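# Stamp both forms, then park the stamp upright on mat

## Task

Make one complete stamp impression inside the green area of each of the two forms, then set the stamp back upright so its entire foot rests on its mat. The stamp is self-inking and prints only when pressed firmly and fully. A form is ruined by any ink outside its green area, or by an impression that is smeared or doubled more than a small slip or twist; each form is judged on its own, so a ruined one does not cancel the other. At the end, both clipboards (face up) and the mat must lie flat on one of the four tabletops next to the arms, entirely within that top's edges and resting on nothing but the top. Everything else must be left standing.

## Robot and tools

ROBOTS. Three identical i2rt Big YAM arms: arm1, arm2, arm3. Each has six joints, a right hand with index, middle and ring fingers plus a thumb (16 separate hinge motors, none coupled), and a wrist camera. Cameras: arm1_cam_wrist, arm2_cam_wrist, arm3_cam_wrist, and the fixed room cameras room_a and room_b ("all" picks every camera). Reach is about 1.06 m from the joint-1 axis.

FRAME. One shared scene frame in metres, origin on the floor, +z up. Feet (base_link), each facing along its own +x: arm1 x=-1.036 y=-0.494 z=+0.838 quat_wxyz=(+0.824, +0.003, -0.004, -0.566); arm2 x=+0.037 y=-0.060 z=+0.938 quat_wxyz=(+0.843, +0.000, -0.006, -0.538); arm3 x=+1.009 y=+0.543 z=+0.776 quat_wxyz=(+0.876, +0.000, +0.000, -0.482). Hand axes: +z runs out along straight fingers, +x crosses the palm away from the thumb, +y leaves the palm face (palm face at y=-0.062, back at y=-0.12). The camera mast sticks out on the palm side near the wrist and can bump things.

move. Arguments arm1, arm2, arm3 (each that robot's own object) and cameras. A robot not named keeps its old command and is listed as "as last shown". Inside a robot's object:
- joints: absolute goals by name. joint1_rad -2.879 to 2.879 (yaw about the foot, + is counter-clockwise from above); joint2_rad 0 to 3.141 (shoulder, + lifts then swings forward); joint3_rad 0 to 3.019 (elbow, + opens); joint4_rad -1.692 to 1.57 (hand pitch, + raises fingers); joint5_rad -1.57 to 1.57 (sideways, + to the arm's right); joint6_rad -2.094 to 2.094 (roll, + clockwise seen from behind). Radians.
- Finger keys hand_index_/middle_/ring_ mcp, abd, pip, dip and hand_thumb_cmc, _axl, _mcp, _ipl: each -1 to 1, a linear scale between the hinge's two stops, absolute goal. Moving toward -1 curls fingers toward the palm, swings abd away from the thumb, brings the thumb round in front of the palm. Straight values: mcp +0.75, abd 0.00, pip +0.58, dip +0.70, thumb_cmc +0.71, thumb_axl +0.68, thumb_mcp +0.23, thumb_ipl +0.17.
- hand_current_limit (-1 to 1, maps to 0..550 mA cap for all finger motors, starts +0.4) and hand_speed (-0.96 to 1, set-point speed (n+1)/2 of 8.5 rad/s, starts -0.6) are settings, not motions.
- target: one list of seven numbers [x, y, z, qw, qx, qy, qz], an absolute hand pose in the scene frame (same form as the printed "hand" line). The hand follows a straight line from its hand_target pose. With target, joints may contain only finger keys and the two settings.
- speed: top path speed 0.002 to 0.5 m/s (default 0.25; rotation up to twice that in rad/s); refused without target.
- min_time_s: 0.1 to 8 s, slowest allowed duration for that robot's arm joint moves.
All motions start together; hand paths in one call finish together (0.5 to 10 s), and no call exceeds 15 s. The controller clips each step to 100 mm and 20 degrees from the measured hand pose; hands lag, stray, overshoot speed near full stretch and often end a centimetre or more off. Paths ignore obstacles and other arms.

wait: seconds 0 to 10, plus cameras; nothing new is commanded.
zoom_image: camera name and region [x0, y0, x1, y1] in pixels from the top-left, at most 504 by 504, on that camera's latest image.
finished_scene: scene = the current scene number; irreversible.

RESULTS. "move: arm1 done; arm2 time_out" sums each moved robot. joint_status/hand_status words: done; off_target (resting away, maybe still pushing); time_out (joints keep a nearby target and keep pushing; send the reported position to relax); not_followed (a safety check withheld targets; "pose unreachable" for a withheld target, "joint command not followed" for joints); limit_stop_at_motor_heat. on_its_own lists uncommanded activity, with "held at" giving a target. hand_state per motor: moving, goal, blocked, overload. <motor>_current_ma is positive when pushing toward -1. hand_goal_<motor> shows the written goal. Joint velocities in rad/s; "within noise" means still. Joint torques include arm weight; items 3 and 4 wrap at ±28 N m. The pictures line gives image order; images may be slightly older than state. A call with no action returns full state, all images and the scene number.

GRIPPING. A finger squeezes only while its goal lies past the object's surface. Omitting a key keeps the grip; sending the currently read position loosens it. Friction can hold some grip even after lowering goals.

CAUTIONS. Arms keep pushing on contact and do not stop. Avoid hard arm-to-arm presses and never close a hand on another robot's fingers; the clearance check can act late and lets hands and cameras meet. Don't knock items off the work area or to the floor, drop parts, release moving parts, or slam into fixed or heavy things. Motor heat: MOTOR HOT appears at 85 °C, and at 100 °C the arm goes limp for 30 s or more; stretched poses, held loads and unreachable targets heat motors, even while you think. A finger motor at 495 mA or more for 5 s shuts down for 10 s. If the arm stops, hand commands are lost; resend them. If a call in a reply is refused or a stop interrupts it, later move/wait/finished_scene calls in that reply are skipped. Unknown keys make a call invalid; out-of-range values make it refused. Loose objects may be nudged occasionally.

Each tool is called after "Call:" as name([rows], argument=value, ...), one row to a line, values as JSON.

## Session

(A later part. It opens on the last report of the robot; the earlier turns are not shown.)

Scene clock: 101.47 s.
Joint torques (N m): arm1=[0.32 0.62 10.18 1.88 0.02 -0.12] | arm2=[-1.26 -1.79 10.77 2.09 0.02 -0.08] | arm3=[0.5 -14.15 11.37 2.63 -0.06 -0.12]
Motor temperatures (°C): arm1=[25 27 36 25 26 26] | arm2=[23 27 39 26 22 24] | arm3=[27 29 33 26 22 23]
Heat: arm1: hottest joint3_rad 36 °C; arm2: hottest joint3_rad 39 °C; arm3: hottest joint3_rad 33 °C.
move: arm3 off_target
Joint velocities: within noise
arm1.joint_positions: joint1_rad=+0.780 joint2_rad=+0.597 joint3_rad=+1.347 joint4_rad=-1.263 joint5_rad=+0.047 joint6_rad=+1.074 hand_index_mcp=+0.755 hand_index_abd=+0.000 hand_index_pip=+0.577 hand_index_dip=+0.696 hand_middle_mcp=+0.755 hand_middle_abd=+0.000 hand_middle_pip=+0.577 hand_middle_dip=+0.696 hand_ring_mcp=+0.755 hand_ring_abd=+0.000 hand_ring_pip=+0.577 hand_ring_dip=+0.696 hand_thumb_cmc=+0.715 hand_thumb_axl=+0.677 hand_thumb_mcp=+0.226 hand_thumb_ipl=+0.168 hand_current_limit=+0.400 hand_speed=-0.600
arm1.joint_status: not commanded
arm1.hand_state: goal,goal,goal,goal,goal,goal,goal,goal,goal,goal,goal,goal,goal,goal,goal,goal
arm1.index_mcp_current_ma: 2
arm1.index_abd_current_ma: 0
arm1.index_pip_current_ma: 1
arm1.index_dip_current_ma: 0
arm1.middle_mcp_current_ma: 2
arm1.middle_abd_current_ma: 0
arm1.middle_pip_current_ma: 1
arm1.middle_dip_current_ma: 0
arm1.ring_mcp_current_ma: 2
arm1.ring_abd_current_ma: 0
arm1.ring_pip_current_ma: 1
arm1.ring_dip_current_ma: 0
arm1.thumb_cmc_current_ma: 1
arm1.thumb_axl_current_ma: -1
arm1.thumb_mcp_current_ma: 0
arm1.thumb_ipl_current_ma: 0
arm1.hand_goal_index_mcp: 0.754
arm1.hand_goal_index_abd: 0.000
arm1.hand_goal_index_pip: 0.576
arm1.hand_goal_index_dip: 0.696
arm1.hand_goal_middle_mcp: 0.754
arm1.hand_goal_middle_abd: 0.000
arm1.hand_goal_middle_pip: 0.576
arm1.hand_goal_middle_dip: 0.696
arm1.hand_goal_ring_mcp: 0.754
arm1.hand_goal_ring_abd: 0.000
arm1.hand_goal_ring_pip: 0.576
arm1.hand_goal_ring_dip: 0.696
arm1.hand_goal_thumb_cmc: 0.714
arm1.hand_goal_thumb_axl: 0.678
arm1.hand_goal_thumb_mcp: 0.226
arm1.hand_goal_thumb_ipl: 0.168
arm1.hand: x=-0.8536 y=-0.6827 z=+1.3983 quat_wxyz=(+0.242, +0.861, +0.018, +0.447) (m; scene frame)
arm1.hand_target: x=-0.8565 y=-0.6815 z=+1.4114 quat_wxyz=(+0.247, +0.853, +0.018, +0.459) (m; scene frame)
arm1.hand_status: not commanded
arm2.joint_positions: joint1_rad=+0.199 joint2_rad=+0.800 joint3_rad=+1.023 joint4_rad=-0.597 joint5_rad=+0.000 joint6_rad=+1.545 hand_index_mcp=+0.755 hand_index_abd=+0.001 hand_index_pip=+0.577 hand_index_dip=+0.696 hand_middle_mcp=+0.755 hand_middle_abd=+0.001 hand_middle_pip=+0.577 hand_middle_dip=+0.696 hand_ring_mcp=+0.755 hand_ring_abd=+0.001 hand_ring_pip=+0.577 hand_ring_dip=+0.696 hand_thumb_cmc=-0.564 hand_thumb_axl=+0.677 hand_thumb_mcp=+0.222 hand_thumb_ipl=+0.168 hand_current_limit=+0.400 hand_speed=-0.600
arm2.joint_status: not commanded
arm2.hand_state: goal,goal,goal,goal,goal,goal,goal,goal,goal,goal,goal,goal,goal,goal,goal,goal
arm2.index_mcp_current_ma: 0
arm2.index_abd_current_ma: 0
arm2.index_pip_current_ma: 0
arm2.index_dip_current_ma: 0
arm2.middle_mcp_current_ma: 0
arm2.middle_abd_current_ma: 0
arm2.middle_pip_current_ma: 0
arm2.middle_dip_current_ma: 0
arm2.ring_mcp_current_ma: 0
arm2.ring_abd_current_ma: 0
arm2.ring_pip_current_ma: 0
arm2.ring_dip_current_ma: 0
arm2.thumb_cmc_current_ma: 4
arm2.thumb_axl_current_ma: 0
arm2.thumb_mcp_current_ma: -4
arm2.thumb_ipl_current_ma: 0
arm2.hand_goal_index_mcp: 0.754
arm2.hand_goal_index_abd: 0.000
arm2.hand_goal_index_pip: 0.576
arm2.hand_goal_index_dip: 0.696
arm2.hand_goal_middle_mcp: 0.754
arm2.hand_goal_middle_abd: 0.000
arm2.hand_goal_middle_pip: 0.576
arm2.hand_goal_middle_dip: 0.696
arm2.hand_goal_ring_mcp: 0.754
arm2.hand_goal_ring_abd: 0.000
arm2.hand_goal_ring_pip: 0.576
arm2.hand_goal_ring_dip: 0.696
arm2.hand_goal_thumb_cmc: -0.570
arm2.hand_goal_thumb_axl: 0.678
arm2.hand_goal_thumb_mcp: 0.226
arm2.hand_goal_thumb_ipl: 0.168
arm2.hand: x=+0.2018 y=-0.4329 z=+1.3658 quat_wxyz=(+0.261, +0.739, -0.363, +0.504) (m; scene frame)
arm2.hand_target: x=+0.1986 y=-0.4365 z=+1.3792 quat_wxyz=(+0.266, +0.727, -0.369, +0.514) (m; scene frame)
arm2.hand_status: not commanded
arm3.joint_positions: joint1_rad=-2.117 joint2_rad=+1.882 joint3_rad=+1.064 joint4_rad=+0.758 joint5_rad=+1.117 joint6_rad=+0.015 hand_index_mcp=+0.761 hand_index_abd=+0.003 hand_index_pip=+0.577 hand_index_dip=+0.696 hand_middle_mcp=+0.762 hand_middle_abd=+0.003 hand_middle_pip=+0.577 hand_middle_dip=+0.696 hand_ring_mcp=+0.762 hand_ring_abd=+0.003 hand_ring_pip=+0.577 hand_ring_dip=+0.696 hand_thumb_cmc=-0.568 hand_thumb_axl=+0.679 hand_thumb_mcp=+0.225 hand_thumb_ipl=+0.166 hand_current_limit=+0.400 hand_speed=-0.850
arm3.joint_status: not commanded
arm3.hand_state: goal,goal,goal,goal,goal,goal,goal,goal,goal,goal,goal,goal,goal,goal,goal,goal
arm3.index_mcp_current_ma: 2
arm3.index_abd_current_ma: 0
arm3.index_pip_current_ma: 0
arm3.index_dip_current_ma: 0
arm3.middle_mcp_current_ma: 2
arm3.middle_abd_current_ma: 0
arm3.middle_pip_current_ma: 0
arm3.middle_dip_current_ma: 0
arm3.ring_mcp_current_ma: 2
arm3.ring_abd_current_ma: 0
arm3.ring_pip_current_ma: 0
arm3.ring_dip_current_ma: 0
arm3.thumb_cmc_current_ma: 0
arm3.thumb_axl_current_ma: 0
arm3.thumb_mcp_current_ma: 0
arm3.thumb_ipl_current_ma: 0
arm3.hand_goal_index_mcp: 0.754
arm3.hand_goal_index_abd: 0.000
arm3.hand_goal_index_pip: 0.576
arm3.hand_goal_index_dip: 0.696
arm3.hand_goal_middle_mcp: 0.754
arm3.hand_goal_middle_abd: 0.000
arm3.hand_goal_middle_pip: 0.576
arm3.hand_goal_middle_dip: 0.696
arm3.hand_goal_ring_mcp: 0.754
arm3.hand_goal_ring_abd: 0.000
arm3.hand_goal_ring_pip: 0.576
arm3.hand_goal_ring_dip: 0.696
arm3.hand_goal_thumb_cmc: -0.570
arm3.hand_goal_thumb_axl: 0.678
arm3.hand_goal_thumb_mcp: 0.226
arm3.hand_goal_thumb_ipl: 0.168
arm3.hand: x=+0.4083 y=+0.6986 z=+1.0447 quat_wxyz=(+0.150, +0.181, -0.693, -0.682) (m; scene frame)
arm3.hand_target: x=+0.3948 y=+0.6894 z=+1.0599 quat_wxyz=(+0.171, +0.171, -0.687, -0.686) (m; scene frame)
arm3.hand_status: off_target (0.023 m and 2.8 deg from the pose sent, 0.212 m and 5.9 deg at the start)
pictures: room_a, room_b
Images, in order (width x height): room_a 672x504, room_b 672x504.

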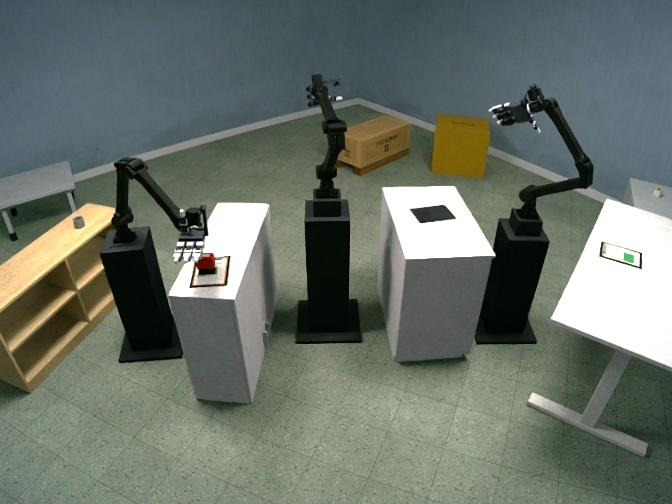

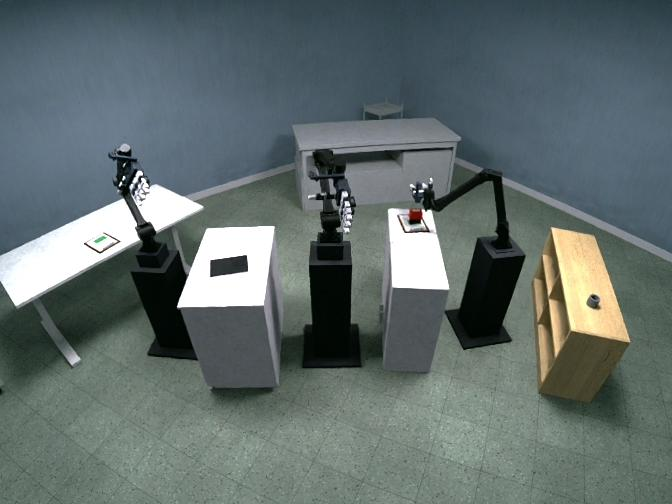

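Call:
move(arm3={"target": [0.3785, 0.6775, 1.03, 0.1911, 0.1611, -0.6800, -0.6890], "speed": 0.12}, cameras=["room_b", "room_a"])

Call:
zoom_image(camera="room_a", region=[170, 210, 240, 290])

Call:
zoom_image(camera="room_b", region=[390, 170, 450, 240])

Scene clock: 105.63 s.
Joint torques (N m): arm1=[0.38 0.56 10.17 1.88 0.02 -0.12] | arm2=[-1.32 -1.79 10.76 2.09 0.02 -0.08] | arm3=[0.91 -15.15 10.76 2.65 -0.02 -0.17]
Motor temperatures (°C): arm1=[25 27 37 25 26 26] | arm2=[23 26 39 26 22 24] | arm3=[27 29 34 26 22 23]
Heat: arm1: hottest joint3_rad 37 °C; arm2: hottest joint3_rad 39 °C; arm3: hottest joint3_rad 34 °C.
move: arm3 off_target
Joint velocities: within noise
arm1, arm2: as last shown
arm3.joint_positions: joint1_rad=-2.098 joint2_rad=+1.982 joint3_rad=+1.109 joint4_rad=+0.870 joint5_rad=+1.117 joint6_rad=+0.010 hand_index_mcp=+0.761 hand_index_abd=+0.003 hand_index_pip=+0.577 hand_index_dip=+0.696 hand_middle_mcp=+0.762 hand_middle_abd=+0.003 hand_middle_pip=+0.577 hand_middle_dip=+0.696 hand_ring_mcp=+0.762 hand_ring_abd=+0.003 hand_ring_pip=+0.577 hand_ring_dip=+0.696 hand_thumb_cmc=-0.568 hand_thumb_axl=+0.679 hand_thumb_mcp=+0.225 hand_thumb_ipl=+0.166 hand_current_limit=+0.400 hand_speed=-0.850
arm3.joint_status: not commanded
arm3.hand_state: goal,goal,goal,goal,goal,goal,goal,goal,goal,goal,goal,goal,goal,goal,goal,goal
arm3.index_mcp_current_ma: 2
arm3.index_abd_current_ma: 0
arm3.index_pip_current_ma: 0
arm3.index_dip_current_ma: 0
arm3.middle_mcp_current_ma: 2
arm3.middle_abd_current_ma: 0
arm3.middle_pip_current_ma: 0
arm3.middle_dip_current_ma: 0
arm3.ring_mcp_current_ma: 2
arm3.ring_abd_current_ma: 0
arm3.ring_pip_current_ma: 0
arm3.ring_dip_current_ma: 0
arm3.thumb_cmc_current_ma: 0
arm3.thumb_axl_current_ma: 0
arm3.thumb_mcp_current_ma: 0
arm3.thumb_ipl_current_ma: 0
arm3.hand_goal_index_mcp: 0.754
arm3.hand_goal_index_abd: 0.000
arm3.hand_goal_index_pip: 0.576
arm3.hand_goal_index_dip: 0.696
arm3.hand_goal_middle_mcp: 0.754
arm3.hand_goal_middle_abd: 0.000
arm3.hand_goal_middle_pip: 0.576
arm3.hand_goal_middle_dip: 0.696
arm3.hand_goal_ring_mcp: 0.754
arm3.hand_goal_ring_abd: 0.000
arm3.hand_goal_ring_pip: 0.576
arm3.hand_goal_ring_dip: 0.696
arm3.hand_goal_thumb_cmc: -0.570
arm3.hand_goal_thumb_axl: 0.678
arm3.hand_goal_thumb_mcp: 0.226
arm3.hand_goal_thumb_ipl: 0.168
arm3.hand: x=+0.3924 y=+0.6867 z=+1.0182 quat_wxyz=(+0.175, +0.170, -0.687, -0.685) (m; scene frame)
arm3.hand_target: x=+0.3796 y=+0.6772 z=+1.0300 quat_wxyz=(+0.191, +0.161, -0.681, -0.689) (m; scene frame)
arm3.hand_status: off_target (0.020 m and 2.3 deg from the pose sent, 0.039 m and 5.5 deg at the start)
pictures: room_a, room_b
Images, in order (width x height): room_a 672x504, room_b 672x504.

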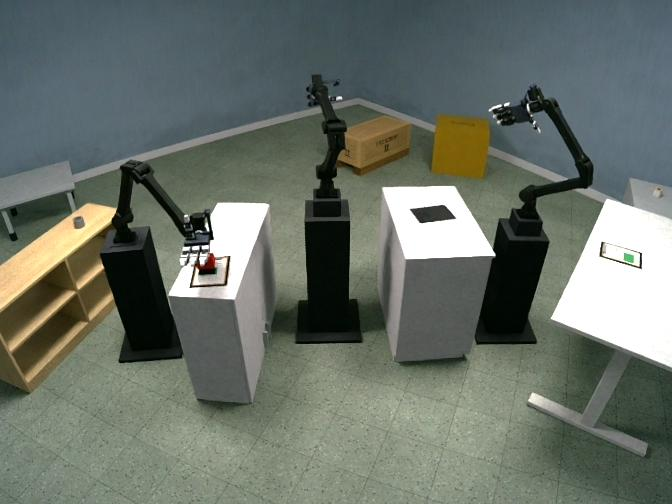

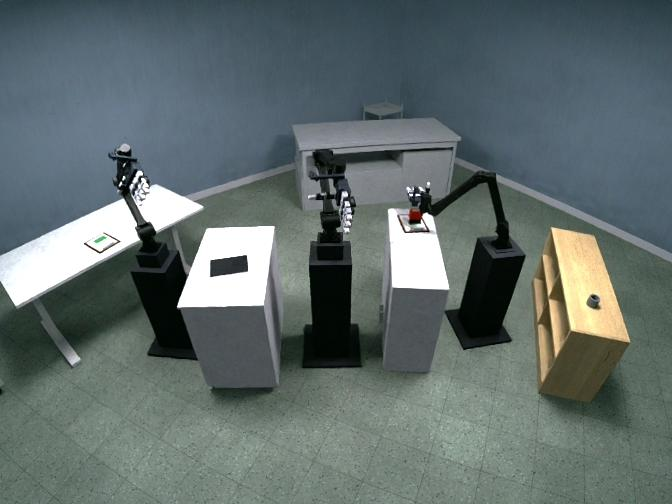

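Scaled by 6.300 from the camera's 672x504 image, which has a finer 960x720 frame.

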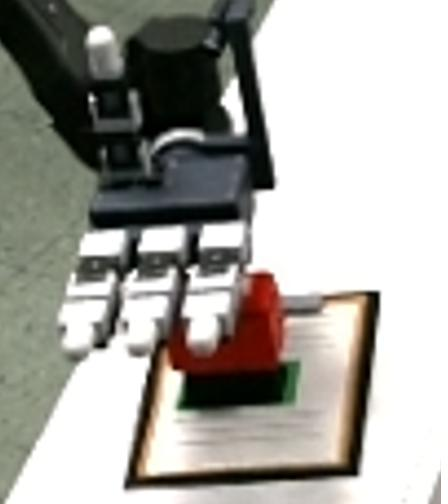

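Scaled by 7.200 from the camera's 672x504 image, which has a finer 960x720 frame.

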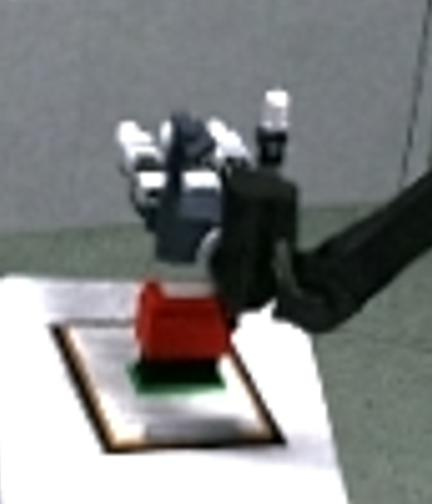

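Call:
move(arm3={"target": [0.3585, 0.6685, 1.012, 0.1911, 0.1611, -0.6800, -0.6890], "speed": 0.08}, cameras=["room_b", "room_a"])

Call:
zoom_image(camera="room_a", region=[175, 215, 235, 285])

Call:
zoom_image(camera="room_b", region=[390, 180, 440, 240])

Scene clock: 108.80 s.
Joint torques (N m): arm1=[0.38 0.56 10.17 1.88 0.02 -0.12] | arm2=[-1.26 -1.85 10.76 2.09 0.02 -0.08] | arm3=[0.91 -15.44 10.91 2.54 0.06 -0.2]
Motor temperatures (°C): arm1=[25 27 37 25 26 26] | arm2=[23 26 39 26 22 24] | arm3=[27 29 34 26 22 23]
Heat: arm1: hottest joint3_rad 37 °C; arm2: hottest joint3_rad 39 °C; arm3: hottest joint3_rad 34 °C.
move: arm3 off_target
Joint velocities: within noise
arm1, arm2: as last shown
arm3.joint_positions: joint1_rad=-2.087 joint2_rad=+2.051 joint3_rad=+1.175 joint4_rad=+0.877 joint5_rad=+1.129 joint6_rad=+0.009 hand_index_mcp=+0.761 hand_index_abd=+0.003 hand_index_pip=+0.577 hand_index_dip=+0.696 hand_middle_mcp=+0.762 hand_middle_abd=+0.003 hand_middle_pip=+0.577 hand_middle_dip=+0.696 hand_ring_mcp=+0.762 hand_ring_abd=+0.003 hand_ring_pip=+0.577 hand_ring_dip=+0.696 hand_thumb_cmc=-0.568 hand_thumb_axl=+0.679 hand_thumb_mcp=+0.225 hand_thumb_ipl=+0.166 hand_current_limit=+0.400 hand_speed=-0.850
arm3.joint_status: not commanded
arm3.hand_state: goal,goal,goal,goal,goal,goal,goal,goal,goal,goal,goal,goal,goal,goal,goal,goal
arm3.index_mcp_current_ma: 2
arm3.index_abd_current_ma: 0
arm3.index_pip_current_ma: 0
arm3.index_dip_current_ma: 0
arm3.middle_mcp_current_ma: 2
arm3.middle_abd_current_ma: 0
arm3.middle_pip_current_ma: 0
arm3.middle_dip_current_ma: 0
arm3.ring_mcp_current_ma: 2
arm3.ring_abd_current_ma: 0
arm3.ring_pip_current_ma: 0
arm3.ring_dip_current_ma: 0
arm3.thumb_cmc_current_ma: 0
arm3.thumb_axl_current_ma: 0
arm3.thumb_mcp_current_ma: 0
arm3.thumb_ipl_current_ma: 0
arm3.hand_goal_index_mcp: 0.754
arm3.hand_goal_index_abd: 0.000
arm3.hand_goal_index_pip: 0.576
arm3.hand_goal_index_dip: 0.696
arm3.hand_goal_middle_mcp: 0.754
arm3.hand_goal_middle_abd: 0.000
arm3.hand_goal_middle_pip: 0.576
arm3.hand_goal_middle_dip: 0.696
arm3.hand_goal_ring_mcp: 0.754
arm3.hand_goal_ring_abd: 0.000
arm3.hand_goal_ring_pip: 0.576
arm3.hand_goal_ring_dip: 0.696
arm3.hand_goal_thumb_cmc: -0.570
arm3.hand_goal_thumb_axl: 0.678
arm3.hand_goal_thumb_mcp: 0.226
arm3.hand_goal_thumb_ipl: 0.168
arm3.hand: x=+0.3723 y=+0.6790 z=+1.0023 quat_wxyz=(+0.176, +0.169, -0.686, -0.685) (m; scene frame)
arm3.hand_target: x=+0.3596 y=+0.6684 z=+1.0119 quat_wxyz=(+0.191, +0.161, -0.681, -0.688) (m; scene frame)
arm3.hand_status: off_target (0.020 m and 2.2 deg from the pose sent, 0.039 m and 2.3 deg at the start)
pictures: room_a, room_b
Images, in order (width x height): room_a 672x504, room_b 672x504.

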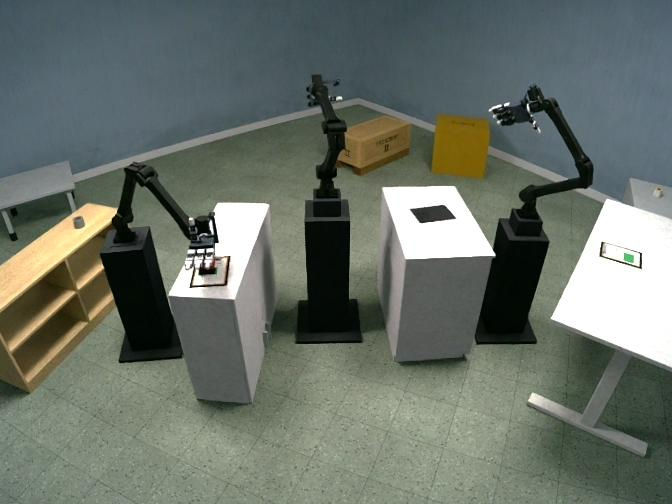

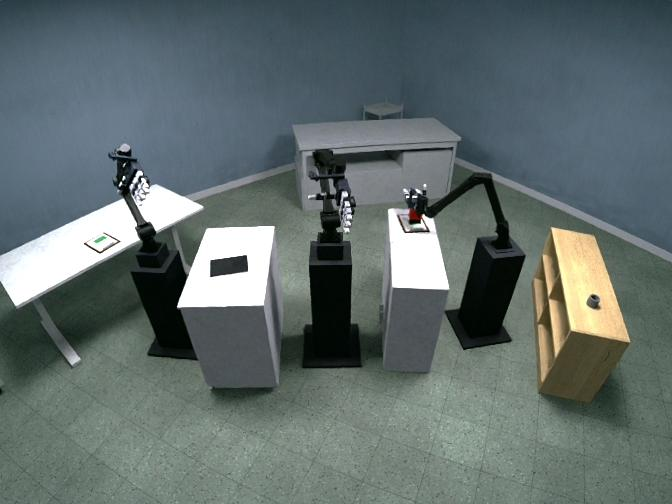

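Scaled by 7.200 from the camera's 672x504 image, which has a finer 960x720 frame.

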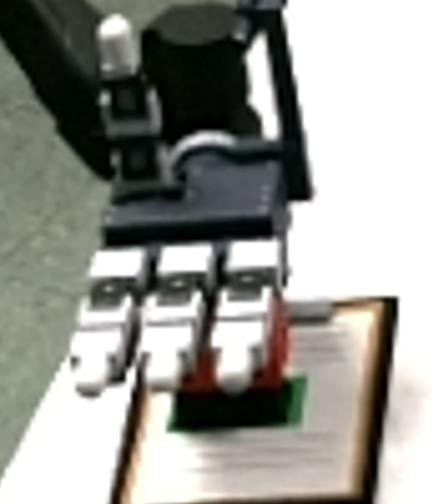

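Scaled by 8.400 from the camera's 672x504 image, which has a finer 960x720 frame.

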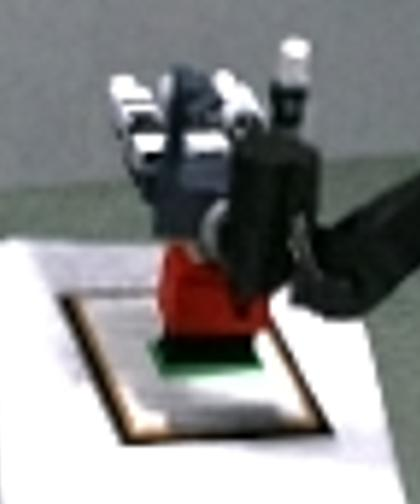

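Call:
move(arm3={"target": [0.343, 0.665, 1.010, 0.1911, 0.1611, -0.6800, -0.6890], "speed": 0.08}, cameras=["room_b", "room_a"])

Call:
zoom_image(camera="room_a", region=[175, 215, 235, 285])

Call:
zoom_image(camera="room_b", region=[390, 180, 440, 240])

Scene clock: 111.90 s.
Joint torques (N m): arm1=[0.38 0.56 10.17 1.88 0.02 -0.12] | arm2=[-1.26 -1.79 10.76 2.1 0.02 -0.08] | arm3=[1.2 -16.26 11.11 1.76 0.03 -0.21]
Motor temperatures (°C): arm1=[25 27 37 25 26 26] | arm2=[23 26 39 26 22 24] | arm3=[27 30 34 26 22 23]
Heat: arm1: hottest joint3_rad 37 °C; arm2: hottest joint3_rad 39 °C; arm3: hottest joint3_rad 34 °C.
move: arm3 off_target
Joint velocities: within noise
arm1, arm2: as last shown
arm3.joint_positions: joint1_rad=-2.084 joint2_rad=+2.080 joint3_rad=+1.227 joint4_rad=+0.877 joint5_rad=+1.132 joint6_rad=+0.007 hand_index_mcp=+0.761 hand_index_abd=+0.003 hand_index_pip=+0.577 hand_index_dip=+0.696 hand_middle_mcp=+0.762 hand_middle_abd=+0.003 hand_middle_pip=+0.577 hand_middle_dip=+0.696 hand_ring_mcp=+0.762 hand_ring_abd=+0.003 hand_ring_pip=+0.577 hand_ring_dip=+0.696 hand_thumb_cmc=-0.568 hand_thumb_axl=+0.679 hand_thumb_mcp=+0.225 hand_thumb_ipl=+0.166 hand_current_limit=+0.400 hand_speed=-0.850
arm3.joint_status: not commanded
arm3.hand_state: goal,goal,goal,goal,goal,goal,goal,goal,goal,goal,goal,goal,goal,goal,goal,goal
arm3.index_mcp_current_ma: 2
arm3.index_abd_current_ma: 0
arm3.index_pip_current_ma: 0
arm3.index_dip_current_ma: 0
arm3.middle_mcp_current_ma: 2
arm3.middle_abd_current_ma: 0
arm3.middle_pip_current_ma: 0
arm3.middle_dip_current_ma: 0
arm3.ring_mcp_current_ma: 2
arm3.ring_abd_current_ma: 0
arm3.ring_pip_current_ma: 0
arm3.ring_dip_current_ma: 0
arm3.thumb_cmc_current_ma: 0
arm3.thumb_axl_current_ma: 0
arm3.thumb_mcp_current_ma: 0
arm3.thumb_ipl_current_ma: 0
arm3.hand_goal_index_mcp: 0.754
arm3.hand_goal_index_abd: 0.000
arm3.hand_goal_index_pip: 0.576
arm3.hand_goal_index_dip: 0.696
arm3.hand_goal_middle_mcp: 0.754
arm3.hand_goal_middle_abd: 0.000
arm3.hand_goal_middle_pip: 0.576
arm3.hand_goal_middle_dip: 0.696
arm3.hand_goal_ring_mcp: 0.754
arm3.hand_goal_ring_abd: 0.000
arm3.hand_goal_ring_pip: 0.576
arm3.hand_goal_ring_dip: 0.696
arm3.hand_goal_thumb_cmc: -0.570
arm3.hand_goal_thumb_axl: 0.678
arm3.hand_goal_thumb_mcp: 0.226
arm3.hand_goal_thumb_ipl: 0.168
arm3.hand: x=+0.3590 y=+0.6770 z=+1.0042 quat_wxyz=(+0.182, +0.161, -0.685, -0.687) (m; scene frame)
arm3.hand_target: x=+0.3441 y=+0.6646 z=+1.0099 quat_wxyz=(+0.191, +0.161, -0.680, -0.689) (m; scene frame)
arm3.hand_status: off_target (0.021 m and 1.2 deg from the pose sent, 0.033 m and 2.2 deg at the start)
pictures: room_a, room_b
Images, in order (width x height): room_a 672x504, room_b 672x504.

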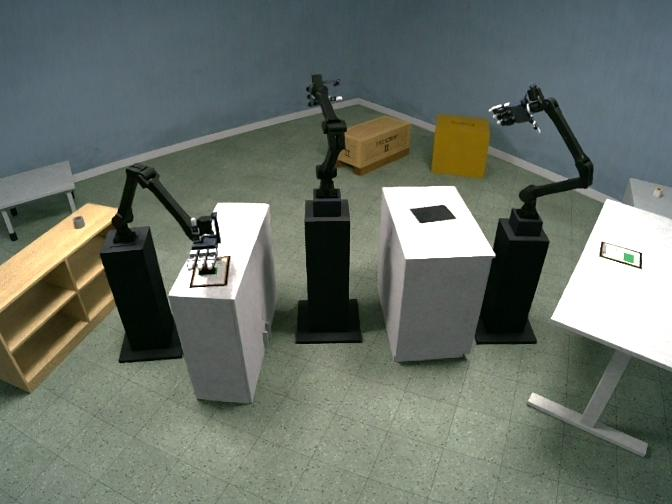

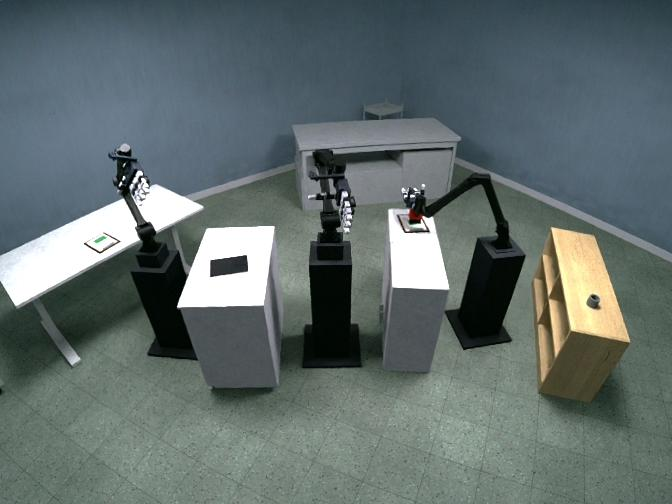

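Scaled by 7.200 from the camera's 672x504 image, which has a finer 960x720 frame.

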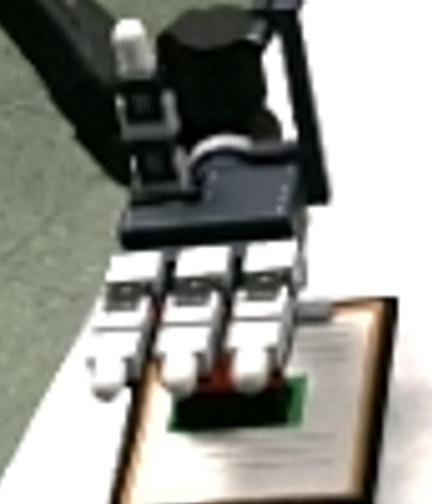

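Scaled by 8.400 from the camera's 672x504 image, which has a finer 960x720 frame.

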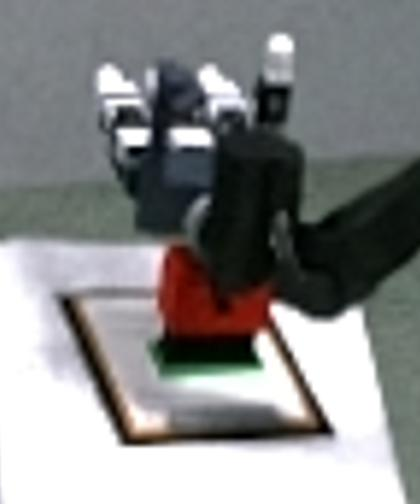

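Call:
move(arm3={"target": [0.347, 0.668, 0.970, 0.181, 0.166, -0.683, -0.6875], "speed": 0.05}, cameras=["room_a"])

Call:
zoom_image(camera="room_a", region=[175, 215, 235, 285])

Scene clock: 114.10 s.
Joint torques (N m): arm1=[0.38 0.56 10.17 1.88 0.02 -0.12] | arm2=[-1.32 -1.79 10.76 2.1 0.02 -0.08] | arm3=[0.67 -15.91 9.72 2.62 0.05 -0.06]
Motor temperatures (°C): arm1=[25 27 37 25 26 26] | arm2=[23 26 39 26 22 24] | arm3=[27 30 34 26 22 23]
Heat: arm1: hottest joint3_rad 37 °C; arm2: hottest joint3_rad 39 °C; arm3: hottest joint3_rad 34 °C.
move: arm3 off_target
Joint velocities: within noise
arm1, arm2: as last shown
arm3.joint_positions: joint1_rad=-2.084 joint2_rad=+2.138 joint3_rad=+1.227 joint4_rad=+0.909 joint5_rad=+1.137 joint6_rad=+0.005 hand_index_mcp=+0.762 hand_index_abd=+0.003 hand_index_pip=+0.577 hand_index_dip=+0.696 hand_middle_mcp=+0.762 hand_middle_abd=+0.003 hand_middle_pip=+0.577 hand_middle_dip=+0.696 hand_ring_mcp=+0.763 hand_ring_abd=+0.003 hand_ring_pip=+0.577 hand_ring_dip=+0.696 hand_thumb_cmc=-0.568 hand_thumb_axl=+0.679 hand_thumb_mcp=+0.225 hand_thumb_ipl=+0.166 hand_current_limit=+0.400 hand_speed=-0.850
arm3.joint_status: not commanded
arm3.hand_state: goal,goal,goal,goal,goal,goal,goal,goal,goal,goal,goal,goal,goal,goal,goal,goal
arm3.index_mcp_current_ma: 2
arm3.index_abd_current_ma: 0
arm3.index_pip_current_ma: 0
arm3.index_dip_current_ma: 0
arm3.middle_mcp_current_ma: 2
arm3.middle_abd_current_ma: 0
arm3.middle_pip_current_ma: 0
arm3.middle_dip_current_ma: 0
arm3.ring_mcp_current_ma: 2
arm3.ring_abd_current_ma: 0
arm3.ring_pip_current_ma: 0
arm3.ring_dip_current_ma: 0
arm3.thumb_cmc_current_ma: 0
arm3.thumb_axl_current_ma: 0
arm3.thumb_mcp_current_ma: 0
arm3.thumb_ipl_current_ma: 0
arm3.hand_goal_index_mcp: 0.754
arm3.hand_goal_index_abd: 0.000
arm3.hand_goal_index_pip: 0.576
arm3.hand_goal_index_dip: 0.696
arm3.hand_goal_middle_mcp: 0.754
arm3.hand_goal_middle_abd: 0.000
arm3.hand_goal_middle_pip: 0.576
arm3.hand_goal_middle_dip: 0.696
arm3.hand_goal_ring_mcp: 0.754
arm3.hand_goal_ring_abd: 0.000
arm3.hand_goal_ring_pip: 0.576
arm3.hand_goal_ring_dip: 0.696
arm3.hand_goal_thumb_cmc: -0.570
arm3.hand_goal_thumb_axl: 0.678
arm3.hand_goal_thumb_mcp: 0.226
arm3.hand_goal_thumb_ipl: 0.168
arm3.hand: x=+0.3576 y=+0.6771 z=+0.9722 quat_wxyz=(+0.171, +0.169, -0.687, -0.686) (m; scene frame)
arm3.hand_target: x=+0.3476 y=+0.6678 z=+0.9700 quat_wxyz=(+0.181, +0.166, -0.684, -0.687) (m; scene frame)
arm3.hand_status: off_target (0.014 m and 1.3 deg from the pose sent, 0.037 m and 0.6 deg at the start)
pictures: room_a
Images, in order (width x height): room_a 672x504.

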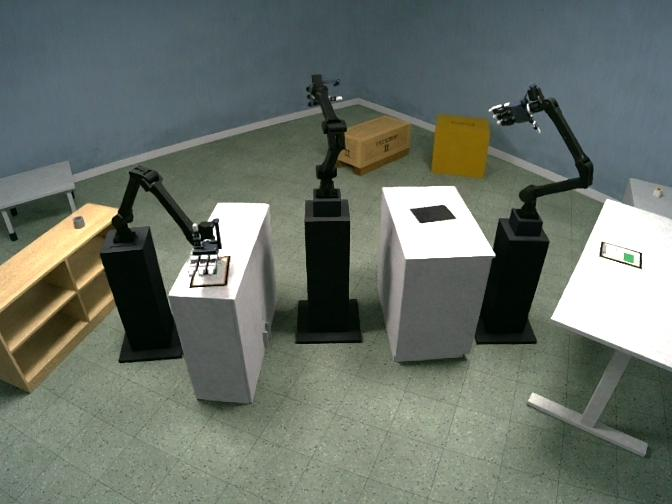

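Scaled by 7.200 from the camera's 672x504 image, which has a finer 960x720 frame.

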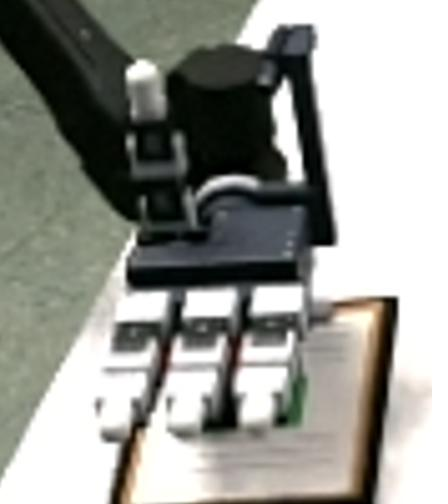

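Call:
move(arm3={"target": [0.352, 0.673, 0.935, 0.176, 0.169, -0.684, -0.6865], "speed": 0.05}, cameras=["room_a"])

Call:
zoom_image(camera="room_a", region=[175, 215, 235, 285])

Scene clock: 115.80 s.
Joint torques (N m): arm1=[0.38 0.56 10.18 1.88 0.02 -0.12] | arm2=[-1.26 -1.85 10.76 2.1 0.02 -0.08] | arm3=[0.26 -13.04 8.49 2.11 -0.2 0.14]
Motor temperatures (°C): arm1=[25 27 37 25 26 26] | arm2=[23 26 39 26 22 24] | arm3=[27 30 34 26 22 23]
Heat: arm1: hottest joint3_rad 37 °C; arm2: hottest joint3_rad 39 °C; arm3: hottest joint3_rad 34 °C.
move: arm3 off_target
Joint velocities: within noise
arm1, arm2: as last shown
arm3.joint_positions: joint1_rad=-2.084 joint2_rad=+2.164 joint3_rad=+1.227 joint4_rad=+0.983 joint5_rad=+1.137 joint6_rad=-0.013 hand_index_mcp=+0.762 hand_index_abd=+0.003 hand_index_pip=+0.577 hand_index_dip=+0.696 hand_middle_mcp=+0.762 hand_middle_abd=+0.003 hand_middle_pip=+0.577 hand_middle_dip=+0.696 hand_ring_mcp=+0.763 hand_ring_abd=+0.003 hand_ring_pip=+0.577 hand_ring_dip=+0.696 hand_thumb_cmc=-0.568 hand_thumb_axl=+0.679 hand_thumb_mcp=+0.225 hand_thumb_ipl=+0.166 hand_current_limit=+0.400 hand_speed=-0.850
arm3.joint_status: not commanded
arm3.hand_state: goal,goal,goal,goal,goal,goal,goal,goal,goal,goal,goal,goal,goal,goal,goal,goal
arm3.index_mcp_current_ma: 2
arm3.index_abd_current_ma: 0
arm3.index_pip_current_ma: 0
arm3.index_dip_current_ma: 0
arm3.middle_mcp_current_ma: 2
arm3.middle_abd_current_ma: 0
arm3.middle_pip_current_ma: 0
arm3.middle_dip_current_ma: 0
arm3.ring_mcp_current_ma: 2
arm3.ring_abd_current_ma: 0
arm3.ring_pip_current_ma: 0
arm3.ring_dip_current_ma: 0
arm3.thumb_cmc_current_ma: 0
arm3.thumb_axl_current_ma: 0
arm3.thumb_mcp_current_ma: 0
arm3.thumb_ipl_current_ma: 0
arm3.hand_goal_index_mcp: 0.754
arm3.hand_goal_index_abd: 0.000
arm3.hand_goal_index_pip: 0.576
arm3.hand_goal_index_dip: 0.696
arm3.hand_goal_middle_mcp: 0.754
arm3.hand_goal_middle_abd: 0.000
arm3.hand_goal_middle_pip: 0.576
arm3.hand_goal_middle_dip: 0.696
arm3.hand_goal_ring_mcp: 0.754
arm3.hand_goal_ring_abd: 0.000
arm3.hand_goal_ring_pip: 0.576
arm3.hand_goal_ring_dip: 0.696
arm3.hand_goal_thumb_cmc: -0.570
arm3.hand_goal_thumb_axl: 0.678
arm3.hand_goal_thumb_mcp: 0.226
arm3.hand_goal_thumb_ipl: 0.168
arm3.hand: x=+0.3612 y=+0.6767 z=+0.9661 quat_wxyz=(+0.181, +0.159, -0.682, -0.691) (m; scene frame)
arm3.hand_target: x=+0.3538 y=+0.6727 z=+0.9353 quat_wxyz=(+0.176, +0.170, -0.685, -0.687) (m; scene frame)
arm3.hand_status: off_target (0.033 m and 1.4 deg from the pose sent, 0.038 m and 0.7 deg at the start)
pictures: room_a
Images, in order (width x height): room_a 672x504.

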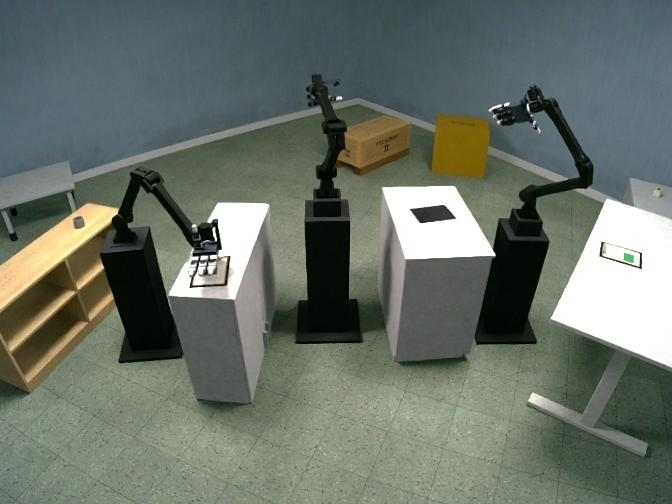

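Scaled by 7.200 from the camera's 672x504 image, which has a finer 960x720 frame.

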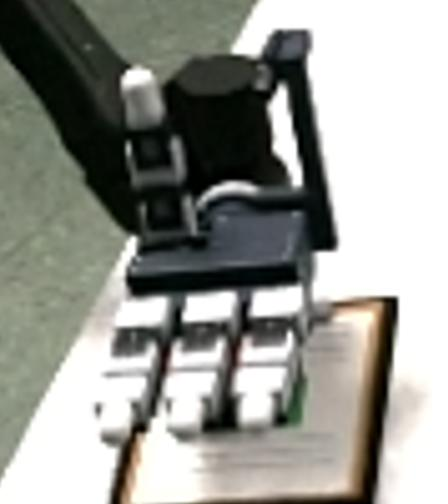

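Call:
move(arm3={"target": [0.354, 0.673, 0.908, 0.1711, 0.1711, -0.686, -0.686], "speed": 0.05})

Scene clock: 117.17 s.
Joint torques (N m): arm1=[0.38 0.56 10.17 1.88 0.02 -0.12] | arm2=[-1.32 -1.79 10.74 2.09 0.02 -0.08] | arm3=[0.26 -11.69 7.86 1.96 -0.19 0.26]
Motor temperatures (°C): arm1=[25 27 37 25 26 26] | arm2=[23 26 39 26 22 24] | arm3=[27 30 34 26 22 23]
Heat: arm1: hottest joint3_rad 37 °C; arm2: hottest joint3_rad 39 °C; arm3: hottest joint3_rad 34 °C.
move: arm3 off_target
Joint velocities: within noise
arm1, arm2: as last shown
arm3.joint_positions: joint1_rad=-2.084 joint2_rad=+2.197 joint3_rad=+1.232 joint4_rad=+1.023 joint5_rad=+1.141 joint6_rad=-0.025 hand_index_mcp=+0.762 hand_index_abd=+0.003 hand_index_pip=+0.577 hand_index_dip=+0.696 hand_middle_mcp=+0.762 hand_middle_abd=+0.003 hand_middle_pip=+0.577 hand_middle_dip=+0.696 hand_ring_mcp=+0.763 hand_ring_abd=+0.003 hand_ring_pip=+0.577 hand_ring_dip=+0.696 hand_thumb_cmc=-0.568 hand_thumb_axl=+0.679 hand_thumb_mcp=+0.225 hand_thumb_ipl=+0.166 hand_current_limit=+0.400 hand_speed=-0.850
arm3.joint_status: not commanded
arm3.hand_state: goal,goal,goal,goal,goal,goal,goal,goal,goal,goal,goal,goal,goal,goal,goal,goal
arm3.index_mcp_current_ma: 2
arm3.index_abd_current_ma: 0
arm3.index_pip_current_ma: 0
arm3.index_dip_current_ma: 0
arm3.middle_mcp_current_ma: 2
arm3.middle_abd_current_ma: 0
arm3.middle_pip_current_ma: 0
arm3.middle_dip_current_ma: 0
arm3.ring_mcp_current_ma: 2
arm3.ring_abd_current_ma: 0
arm3.ring_pip_current_ma: 0
arm3.ring_dip_current_ma: 0
arm3.thumb_cmc_current_ma: 0
arm3.thumb_axl_current_ma: 0
arm3.thumb_mcp_current_ma: 0
arm3.thumb_ipl_current_ma: 0
arm3.hand_goal_index_mcp: 0.754
arm3.hand_goal_index_abd: 0.000
arm3.hand_goal_index_pip: 0.576
arm3.hand_goal_index_dip: 0.696
arm3.hand_goal_middle_mcp: 0.754
arm3.hand_goal_middle_abd: 0.000
arm3.hand_goal_middle_pip: 0.576
arm3.hand_goal_middle_dip: 0.696
arm3.hand_goal_ring_mcp: 0.754
arm3.hand_goal_ring_abd: 0.000
arm3.hand_goal_ring_pip: 0.576
arm3.hand_goal_ring_dip: 0.696
arm3.hand_goal_thumb_cmc: -0.570
arm3.hand_goal_thumb_axl: 0.678
arm3.hand_goal_thumb_mcp: 0.226
arm3.hand_goal_thumb_ipl: 0.168
arm3.hand: x=+0.3618 y=+0.6765 z=+0.9526 quat_wxyz=(+0.180, +0.157, -0.680, -0.693) (m; scene frame)
arm3.hand_target: x=+0.3569 y=+0.6727 z=+0.9088 quat_wxyz=(+0.171, +0.172, -0.686, -0.686) (m; scene frame)
arm3.hand_status: off_target (0.045 m and 2.1 deg from the pose sent, 0.059 m and 2.0 deg at the start)
pictures: none

Call:
move(arm3={"target": [0.357, 0.673, 0.880, 0.1711, 0.1711, -0.686, -0.686], "speed": 0.05}, cameras=["room_a"])

Call:
zoom_image(camera="room_a", region=[175, 215, 235, 285])

Scene clock: 118.93 s.
Joint torques (N m): arm1=[0.38 0.56 10.18 1.87 0.02 -0.12] | arm2=[-1.32 -1.79 10.74 2.1 0.02 -0.08] | arm3=[0.15 -9.05 7.1 1.55 -0.36 0.62]
Motor temperatures (°C): arm1=[25 27 37 25 26 26] | arm2=[23 26 39 26 22 24] | arm3=[27 30 34 26 22 23]
Heat: arm1: hottest joint3_rad 37 °C; arm2: hottest joint3_rad 39 °C; arm3: hottest joint3_rad 34 °C.
move: arm3 off_target
Joint velocities: within noise
arm1, arm2: as last shown
arm3.joint_positions: joint1_rad=-2.084 joint2_rad=+2.222 joint3_rad=+1.237 joint4_rad=+1.091 joint5_rad=+1.146 joint6_rad=-0.062 hand_index_mcp=+0.762 hand_index_abd=+0.003 hand_index_pip=+0.577 hand_index_dip=+0.696 hand_middle_mcp=+0.763 hand_middle_abd=+0.003 hand_middle_pip=+0.577 hand_middle_dip=+0.696 hand_ring_mcp=+0.763 hand_ring_abd=+0.003 hand_ring_pip=+0.577 hand_ring_dip=+0.696 hand_thumb_cmc=-0.568 hand_thumb_axl=+0.679 hand_thumb_mcp=+0.225 hand_thumb_ipl=+0.166 hand_current_limit=+0.400 hand_speed=-0.850
arm3.joint_status: not commanded
arm3.hand_state: goal,goal,goal,goal,goal,goal,goal,goal,goal,goal,goal,goal,goal,goal,goal,goal
arm3.index_mcp_current_ma: 2
arm3.index_abd_current_ma: 0
arm3.index_pip_current_ma: 0
arm3.index_dip_current_ma: 0
arm3.middle_mcp_current_ma: 2
arm3.middle_abd_current_ma: 0
arm3.middle_pip_current_ma: 0
arm3.middle_dip_current_ma: 0
arm3.ring_mcp_current_ma: 3
arm3.ring_abd_current_ma: 0
arm3.ring_pip_current_ma: 0
arm3.ring_dip_current_ma: 0
arm3.thumb_cmc_current_ma: 0
arm3.thumb_axl_current_ma: 0
arm3.thumb_mcp_current_ma: 0
arm3.thumb_ipl_current_ma: 0
arm3.hand_goal_index_mcp: 0.754
arm3.hand_goal_index_abd: 0.000
arm3.hand_goal_index_pip: 0.576
arm3.hand_goal_index_dip: 0.696
arm3.hand_goal_middle_mcp: 0.754
arm3.hand_goal_middle_abd: 0.000
arm3.hand_goal_middle_pip: 0.576
arm3.hand_goal_middle_dip: 0.696
arm3.hand_goal_ring_mcp: 0.754
arm3.hand_goal_ring_abd: 0.000
arm3.hand_goal_ring_pip: 0.576
arm3.hand_goal_ring_dip: 0.696
arm3.hand_goal_thumb_cmc: -0.570
arm3.hand_goal_thumb_axl: 0.678
arm3.hand_goal_thumb_mcp: 0.226
arm3.hand_goal_thumb_ipl: 0.168
arm3.hand: x=+0.3640 y=+0.6756 z=+0.9479 quat_wxyz=(+0.182, +0.151, -0.675, -0.699) (m; scene frame)
arm3.hand_target: x=+0.3625 y=+0.6727 z=+0.8825 quat_wxyz=(+0.170, +0.172, -0.685, -0.687) (m; scene frame)
arm3.hand_status: off_target (0.068 m and 3.3 deg from the pose sent, 0.073 m and 2.2 deg at the start)
pictures: room_a
Images, in order (width x height): room_a 672x504.

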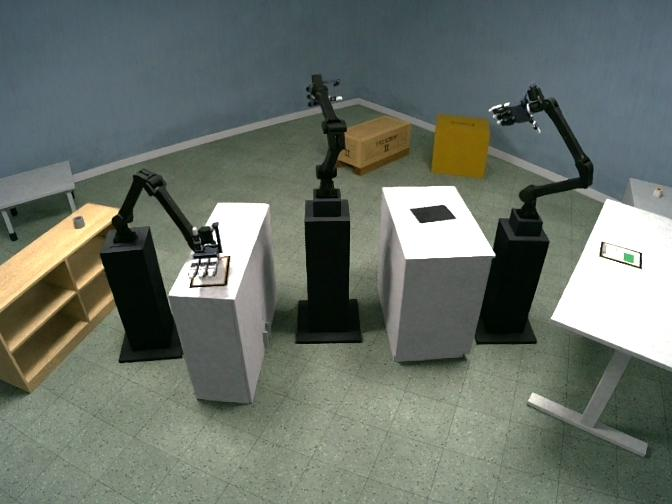

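Scaled by 7.200 from the camera's 672x504 image, which has a finer 960x720 frame.

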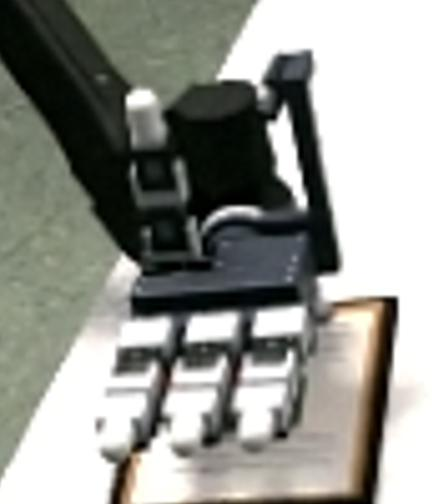

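Call:
move(arm3={"target": [0.352, 0.667, 1.03, 0.181, 0.166, -0.683, -0.6875], "speed": 0.15}, cameras=["room_a", "room_b"])

Call:
zoom_image(camera="room_a", region=[175, 215, 235, 285])

Call:
zoom_image(camera="room_b", region=[390, 180, 440, 240])

Scene clock: 122.10 s.
Joint torques (N m): arm1=[0.38 0.56 10.18 1.87 0.02 -0.12] | arm2=[-1.32 -1.79 10.74 2.11 0.02 -0.08] | arm3=[0.91 -18.9 8.35 1.46 -0.18 0.18]
Motor temperatures (°C): arm1=[25 27 37 25 26 26] | arm2=[23 26 39 26 22 24] | arm3=[27 30 34 26 22 23]
Heat: arm1: hottest joint3_rad 37 °C; arm2: hottest joint3_rad 39 °C; arm3: hottest joint3_rad 34 °C.
move: arm3 off_target
Joint velocities: within noise
arm1.joint_positions: joint1_rad=+0.780 joint2_rad=+0.597 joint3_rad=+1.347 joint4_rad=-1.263 joint5_rad=+0.047 joint6_rad=+1.074 hand_index_mcp=+0.755 hand_index_abd=+0.000 hand_index_pip=+0.577 hand_index_dip=+0.696 hand_middle_mcp=+0.755 hand_middle_abd=+0.000 hand_middle_pip=+0.577 hand_middle_dip=+0.696 hand_ring_mcp=+0.755 hand_ring_abd=+0.000 hand_ring_pip=+0.577 hand_ring_dip=+0.696 hand_thumb_cmc=+0.715 hand_thumb_axl=+0.677 hand_thumb_mcp=+0.226 hand_thumb_ipl=+0.168 hand_current_limit=+0.400 hand_speed=-0.600
arm1.joint_status: not commanded
arm1.hand_state: goal,goal,goal,goal,goal,goal,goal,goal,goal,goal,goal,goal,goal,goal,goal,goal
arm1.index_mcp_current_ma: 2
arm1.index_abd_current_ma: 0
arm1.index_pip_current_ma: 1
arm1.index_dip_current_ma: 0
arm1.middle_mcp_current_ma: 2
arm1.middle_abd_current_ma: 0
arm1.middle_pip_current_ma: 1
arm1.middle_dip_current_ma: 0
arm1.ring_mcp_current_ma: 2
arm1.ring_abd_current_ma: 0
arm1.ring_pip_current_ma: 1
arm1.ring_dip_current_ma: 0
arm1.thumb_cmc_current_ma: 1
arm1.thumb_axl_current_ma: -1
arm1.thumb_mcp_current_ma: 0
arm1.thumb_ipl_current_ma: 0
arm1.hand_goal_index_mcp: 0.754
arm1.hand_goal_index_abd: 0.000
arm1.hand_goal_index_pip: 0.576
arm1.hand_goal_index_dip: 0.696
arm1.hand_goal_middle_mcp: 0.754
arm1.hand_goal_middle_abd: 0.000
arm1.hand_goal_middle_pip: 0.576
arm1.hand_goal_middle_dip: 0.696
arm1.hand_goal_ring_mcp: 0.754
arm1.hand_goal_ring_abd: 0.000
arm1.hand_goal_ring_pip: 0.576
arm1.hand_goal_ring_dip: 0.696
arm1.hand_goal_thumb_cmc: 0.714
arm1.hand_goal_thumb_axl: 0.678
arm1.hand_goal_thumb_mcp: 0.226
arm1.hand_goal_thumb_ipl: 0.168
arm1.hand: x=-0.8536 y=-0.6827 z=+1.3983 quat_wxyz=(+0.242, +0.861, +0.018, +0.447) (m; scene frame)
arm1.hand_target: x=-0.8565 y=-0.6815 z=+1.4114 quat_wxyz=(+0.247, +0.853, +0.018, +0.459) (m; scene frame)
arm1.hand_status: not commanded
arm2.joint_positions: joint1_rad=+0.199 joint2_rad=+0.800 joint3_rad=+1.023 joint4_rad=-0.597 joint5_rad=+0.000 joint6_rad=+1.545 hand_index_mcp=+0.755 hand_index_abd=+0.001 hand_index_pip=+0.577 hand_index_dip=+0.696 hand_middle_mcp=+0.755 hand_middle_abd=+0.001 hand_middle_pip=+0.577 hand_middle_dip=+0.696 hand_ring_mcp=+0.755 hand_ring_abd=+0.001 hand_ring_pip=+0.577 hand_ring_dip=+0.696 hand_thumb_cmc=-0.564 hand_thumb_axl=+0.677 hand_thumb_mcp=+0.222 hand_thumb_ipl=+0.168 hand_current_limit=+0.400 hand_speed=-0.600
arm2.joint_status: not commanded
arm2.hand_state: goal,goal,goal,goal,goal,goal,goal,goal,goal,goal,goal,goal,goal,goal,goal,goal
arm2.index_mcp_current_ma: 0
arm2.index_abd_current_ma: 0
arm2.index_pip_current_ma: 0
arm2.index_dip_current_ma: 0
arm2.middle_mcp_current_ma: 0
arm2.middle_abd_current_ma: 0
arm2.middle_pip_current_ma: 0
arm2.middle_dip_current_ma: 0
arm2.ring_mcp_current_ma: 0
arm2.ring_abd_current_ma: 0
arm2.ring_pip_current_ma: 0
arm2.ring_dip_current_ma: 0
arm2.thumb_cmc_current_ma: 4
arm2.thumb_axl_current_ma: 0
arm2.thumb_mcp_current_ma: -4
arm2.thumb_ipl_current_ma: 0
arm2.hand_goal_index_mcp: 0.754
arm2.hand_goal_index_abd: 0.000
arm2.hand_goal_index_pip: 0.576
arm2.hand_goal_index_dip: 0.696
arm2.hand_goal_middle_mcp: 0.754
arm2.hand_goal_middle_abd: 0.000
arm2.hand_goal_middle_pip: 0.576
arm2.hand_goal_middle_dip: 0.696
arm2.hand_goal_ring_mcp: 0.754
arm2.hand_goal_ring_abd: 0.000
arm2.hand_goal_ring_pip: 0.576
arm2.hand_goal_ring_dip: 0.696
arm2.hand_goal_thumb_cmc: -0.570
arm2.hand_goal_thumb_axl: 0.678
arm2.hand_goal_thumb_mcp: 0.226
arm2.hand_goal_thumb_ipl: 0.168
arm2.hand: x=+0.2018 y=-0.4329 z=+1.3658 quat_wxyz=(+0.261, +0.739, -0.363, +0.504) (m; scene frame)
arm2.hand_target: x=+0.1986 y=-0.4365 z=+1.3792 quat_wxyz=(+0.266, +0.727, -0.369, +0.514) (m; scene frame)
arm2.hand_status: not commanded
arm3.joint_positions: joint1_rad=-2.084 joint2_rad=+2.057 joint3_rad=+1.237 joint4_rad=+0.827 joint5_rad=+1.144 joint6_rad=-0.021 hand_index_mcp=+0.762 hand_index_abd=+0.003 hand_index_pip=+0.577 hand_index_dip=+0.696 hand_middle_mcp=+0.763 hand_middle_abd=+0.003 hand_middle_pip=+0.577 hand_middle_dip=+0.696 hand_ring_mcp=+0.764 hand_ring_abd=+0.003 hand_ring_pip=+0.577 hand_ring_dip=+0.696 hand_thumb_cmc=-0.568 hand_thumb_axl=+0.679 hand_thumb_mcp=+0.225 hand_thumb_ipl=+0.166 hand_current_limit=+0.400 hand_speed=-0.850
arm3.joint_status: not commanded
arm3.hand_state: goal,goal,goal,goal,goal,goal,goal,goal,goal,goal,goal,goal,goal,goal,goal,goal
arm3.index_mcp_current_ma: 2
arm3.index_abd_current_ma: 0
arm3.index_pip_current_ma: 0
arm3.index_dip_current_ma: 0
arm3.middle_mcp_current_ma: 2
arm3.middle_abd_current_ma: 0
arm3.middle_pip_current_ma: 0
arm3.middle_dip_current_ma: 0
arm3.ring_mcp_current_ma: 3
arm3.ring_abd_current_ma: 0
arm3.ring_pip_current_ma: 0
arm3.ring_dip_current_ma: 0
arm3.thumb_cmc_current_ma: 0
arm3.thumb_axl_current_ma: 0
arm3.thumb_mcp_current_ma: 0
arm3.thumb_ipl_current_ma: 0
arm3.hand_goal_index_mcp: 0.754
arm3.hand_goal_index_abd: 0.000
arm3.hand_goal_index_pip: 0.576
arm3.hand_goal_index_dip: 0.696
arm3.hand_goal_middle_mcp: 0.754
arm3.hand_goal_middle_abd: 0.000
arm3.hand_goal_middle_pip: 0.576
arm3.hand_goal_middle_dip: 0.696
arm3.hand_goal_ring_mcp: 0.754
arm3.hand_goal_ring_abd: 0.000
arm3.hand_goal_ring_pip: 0.576
arm3.hand_goal_ring_dip: 0.696
arm3.hand_goal_thumb_cmc: -0.570
arm3.hand_goal_thumb_axl: 0.678
arm3.hand_goal_thumb_mcp: 0.226
arm3.hand_goal_thumb_ipl: 0.168
arm3.hand: x=+0.3548 y=+0.6764 z=+1.0168 quat_wxyz=(+0.163, +0.173, -0.685, -0.689) (m; scene frame)
arm3.hand_target: x=+0.3522 y=+0.6670 z=+1.0300 quat_wxyz=(+0.181, +0.166, -0.683, -0.688) (m; scene frame)
arm3.hand_status: off_target (0.016 m and 2.2 deg from the pose sent, 0.084 m and 2.4 deg at the start)
pictures: room_a, room_b
Images, in order (width x height): room_a 672x504, room_b 672x504.

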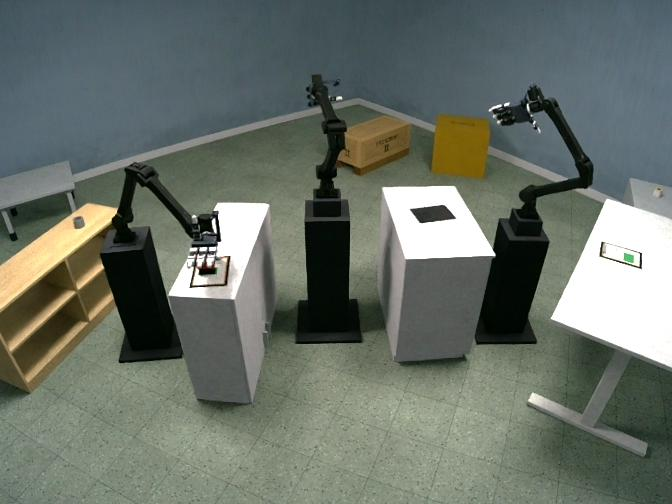

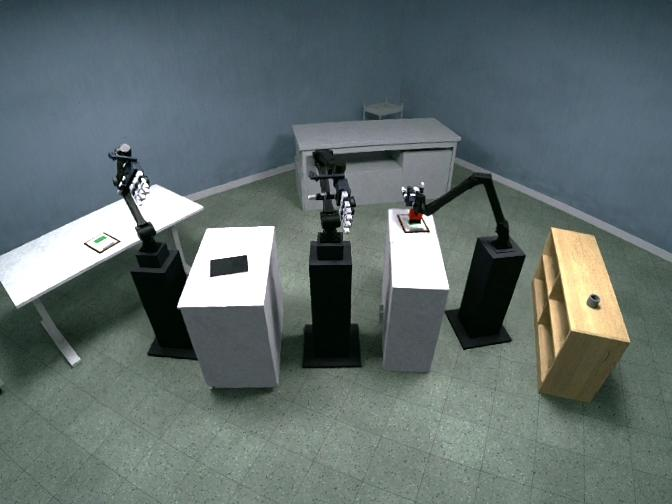

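Scaled by 7.200 from the camera's 672x504 image, which has a finer 960x720 frame.

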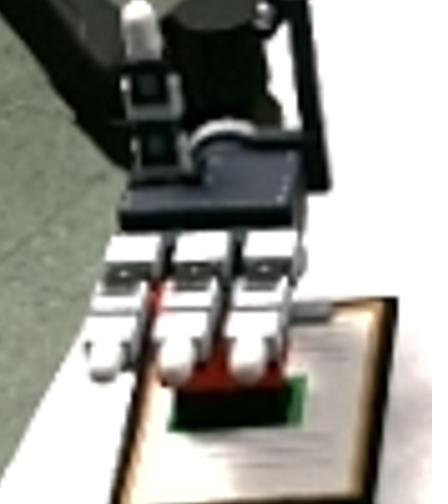

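Scaled by 8.400 from the camera's 672x504 image, which has a finer 960x720 frame.

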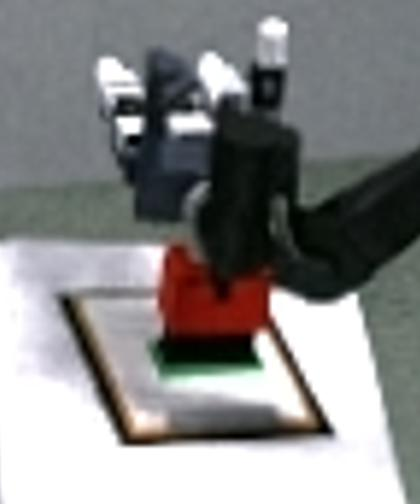

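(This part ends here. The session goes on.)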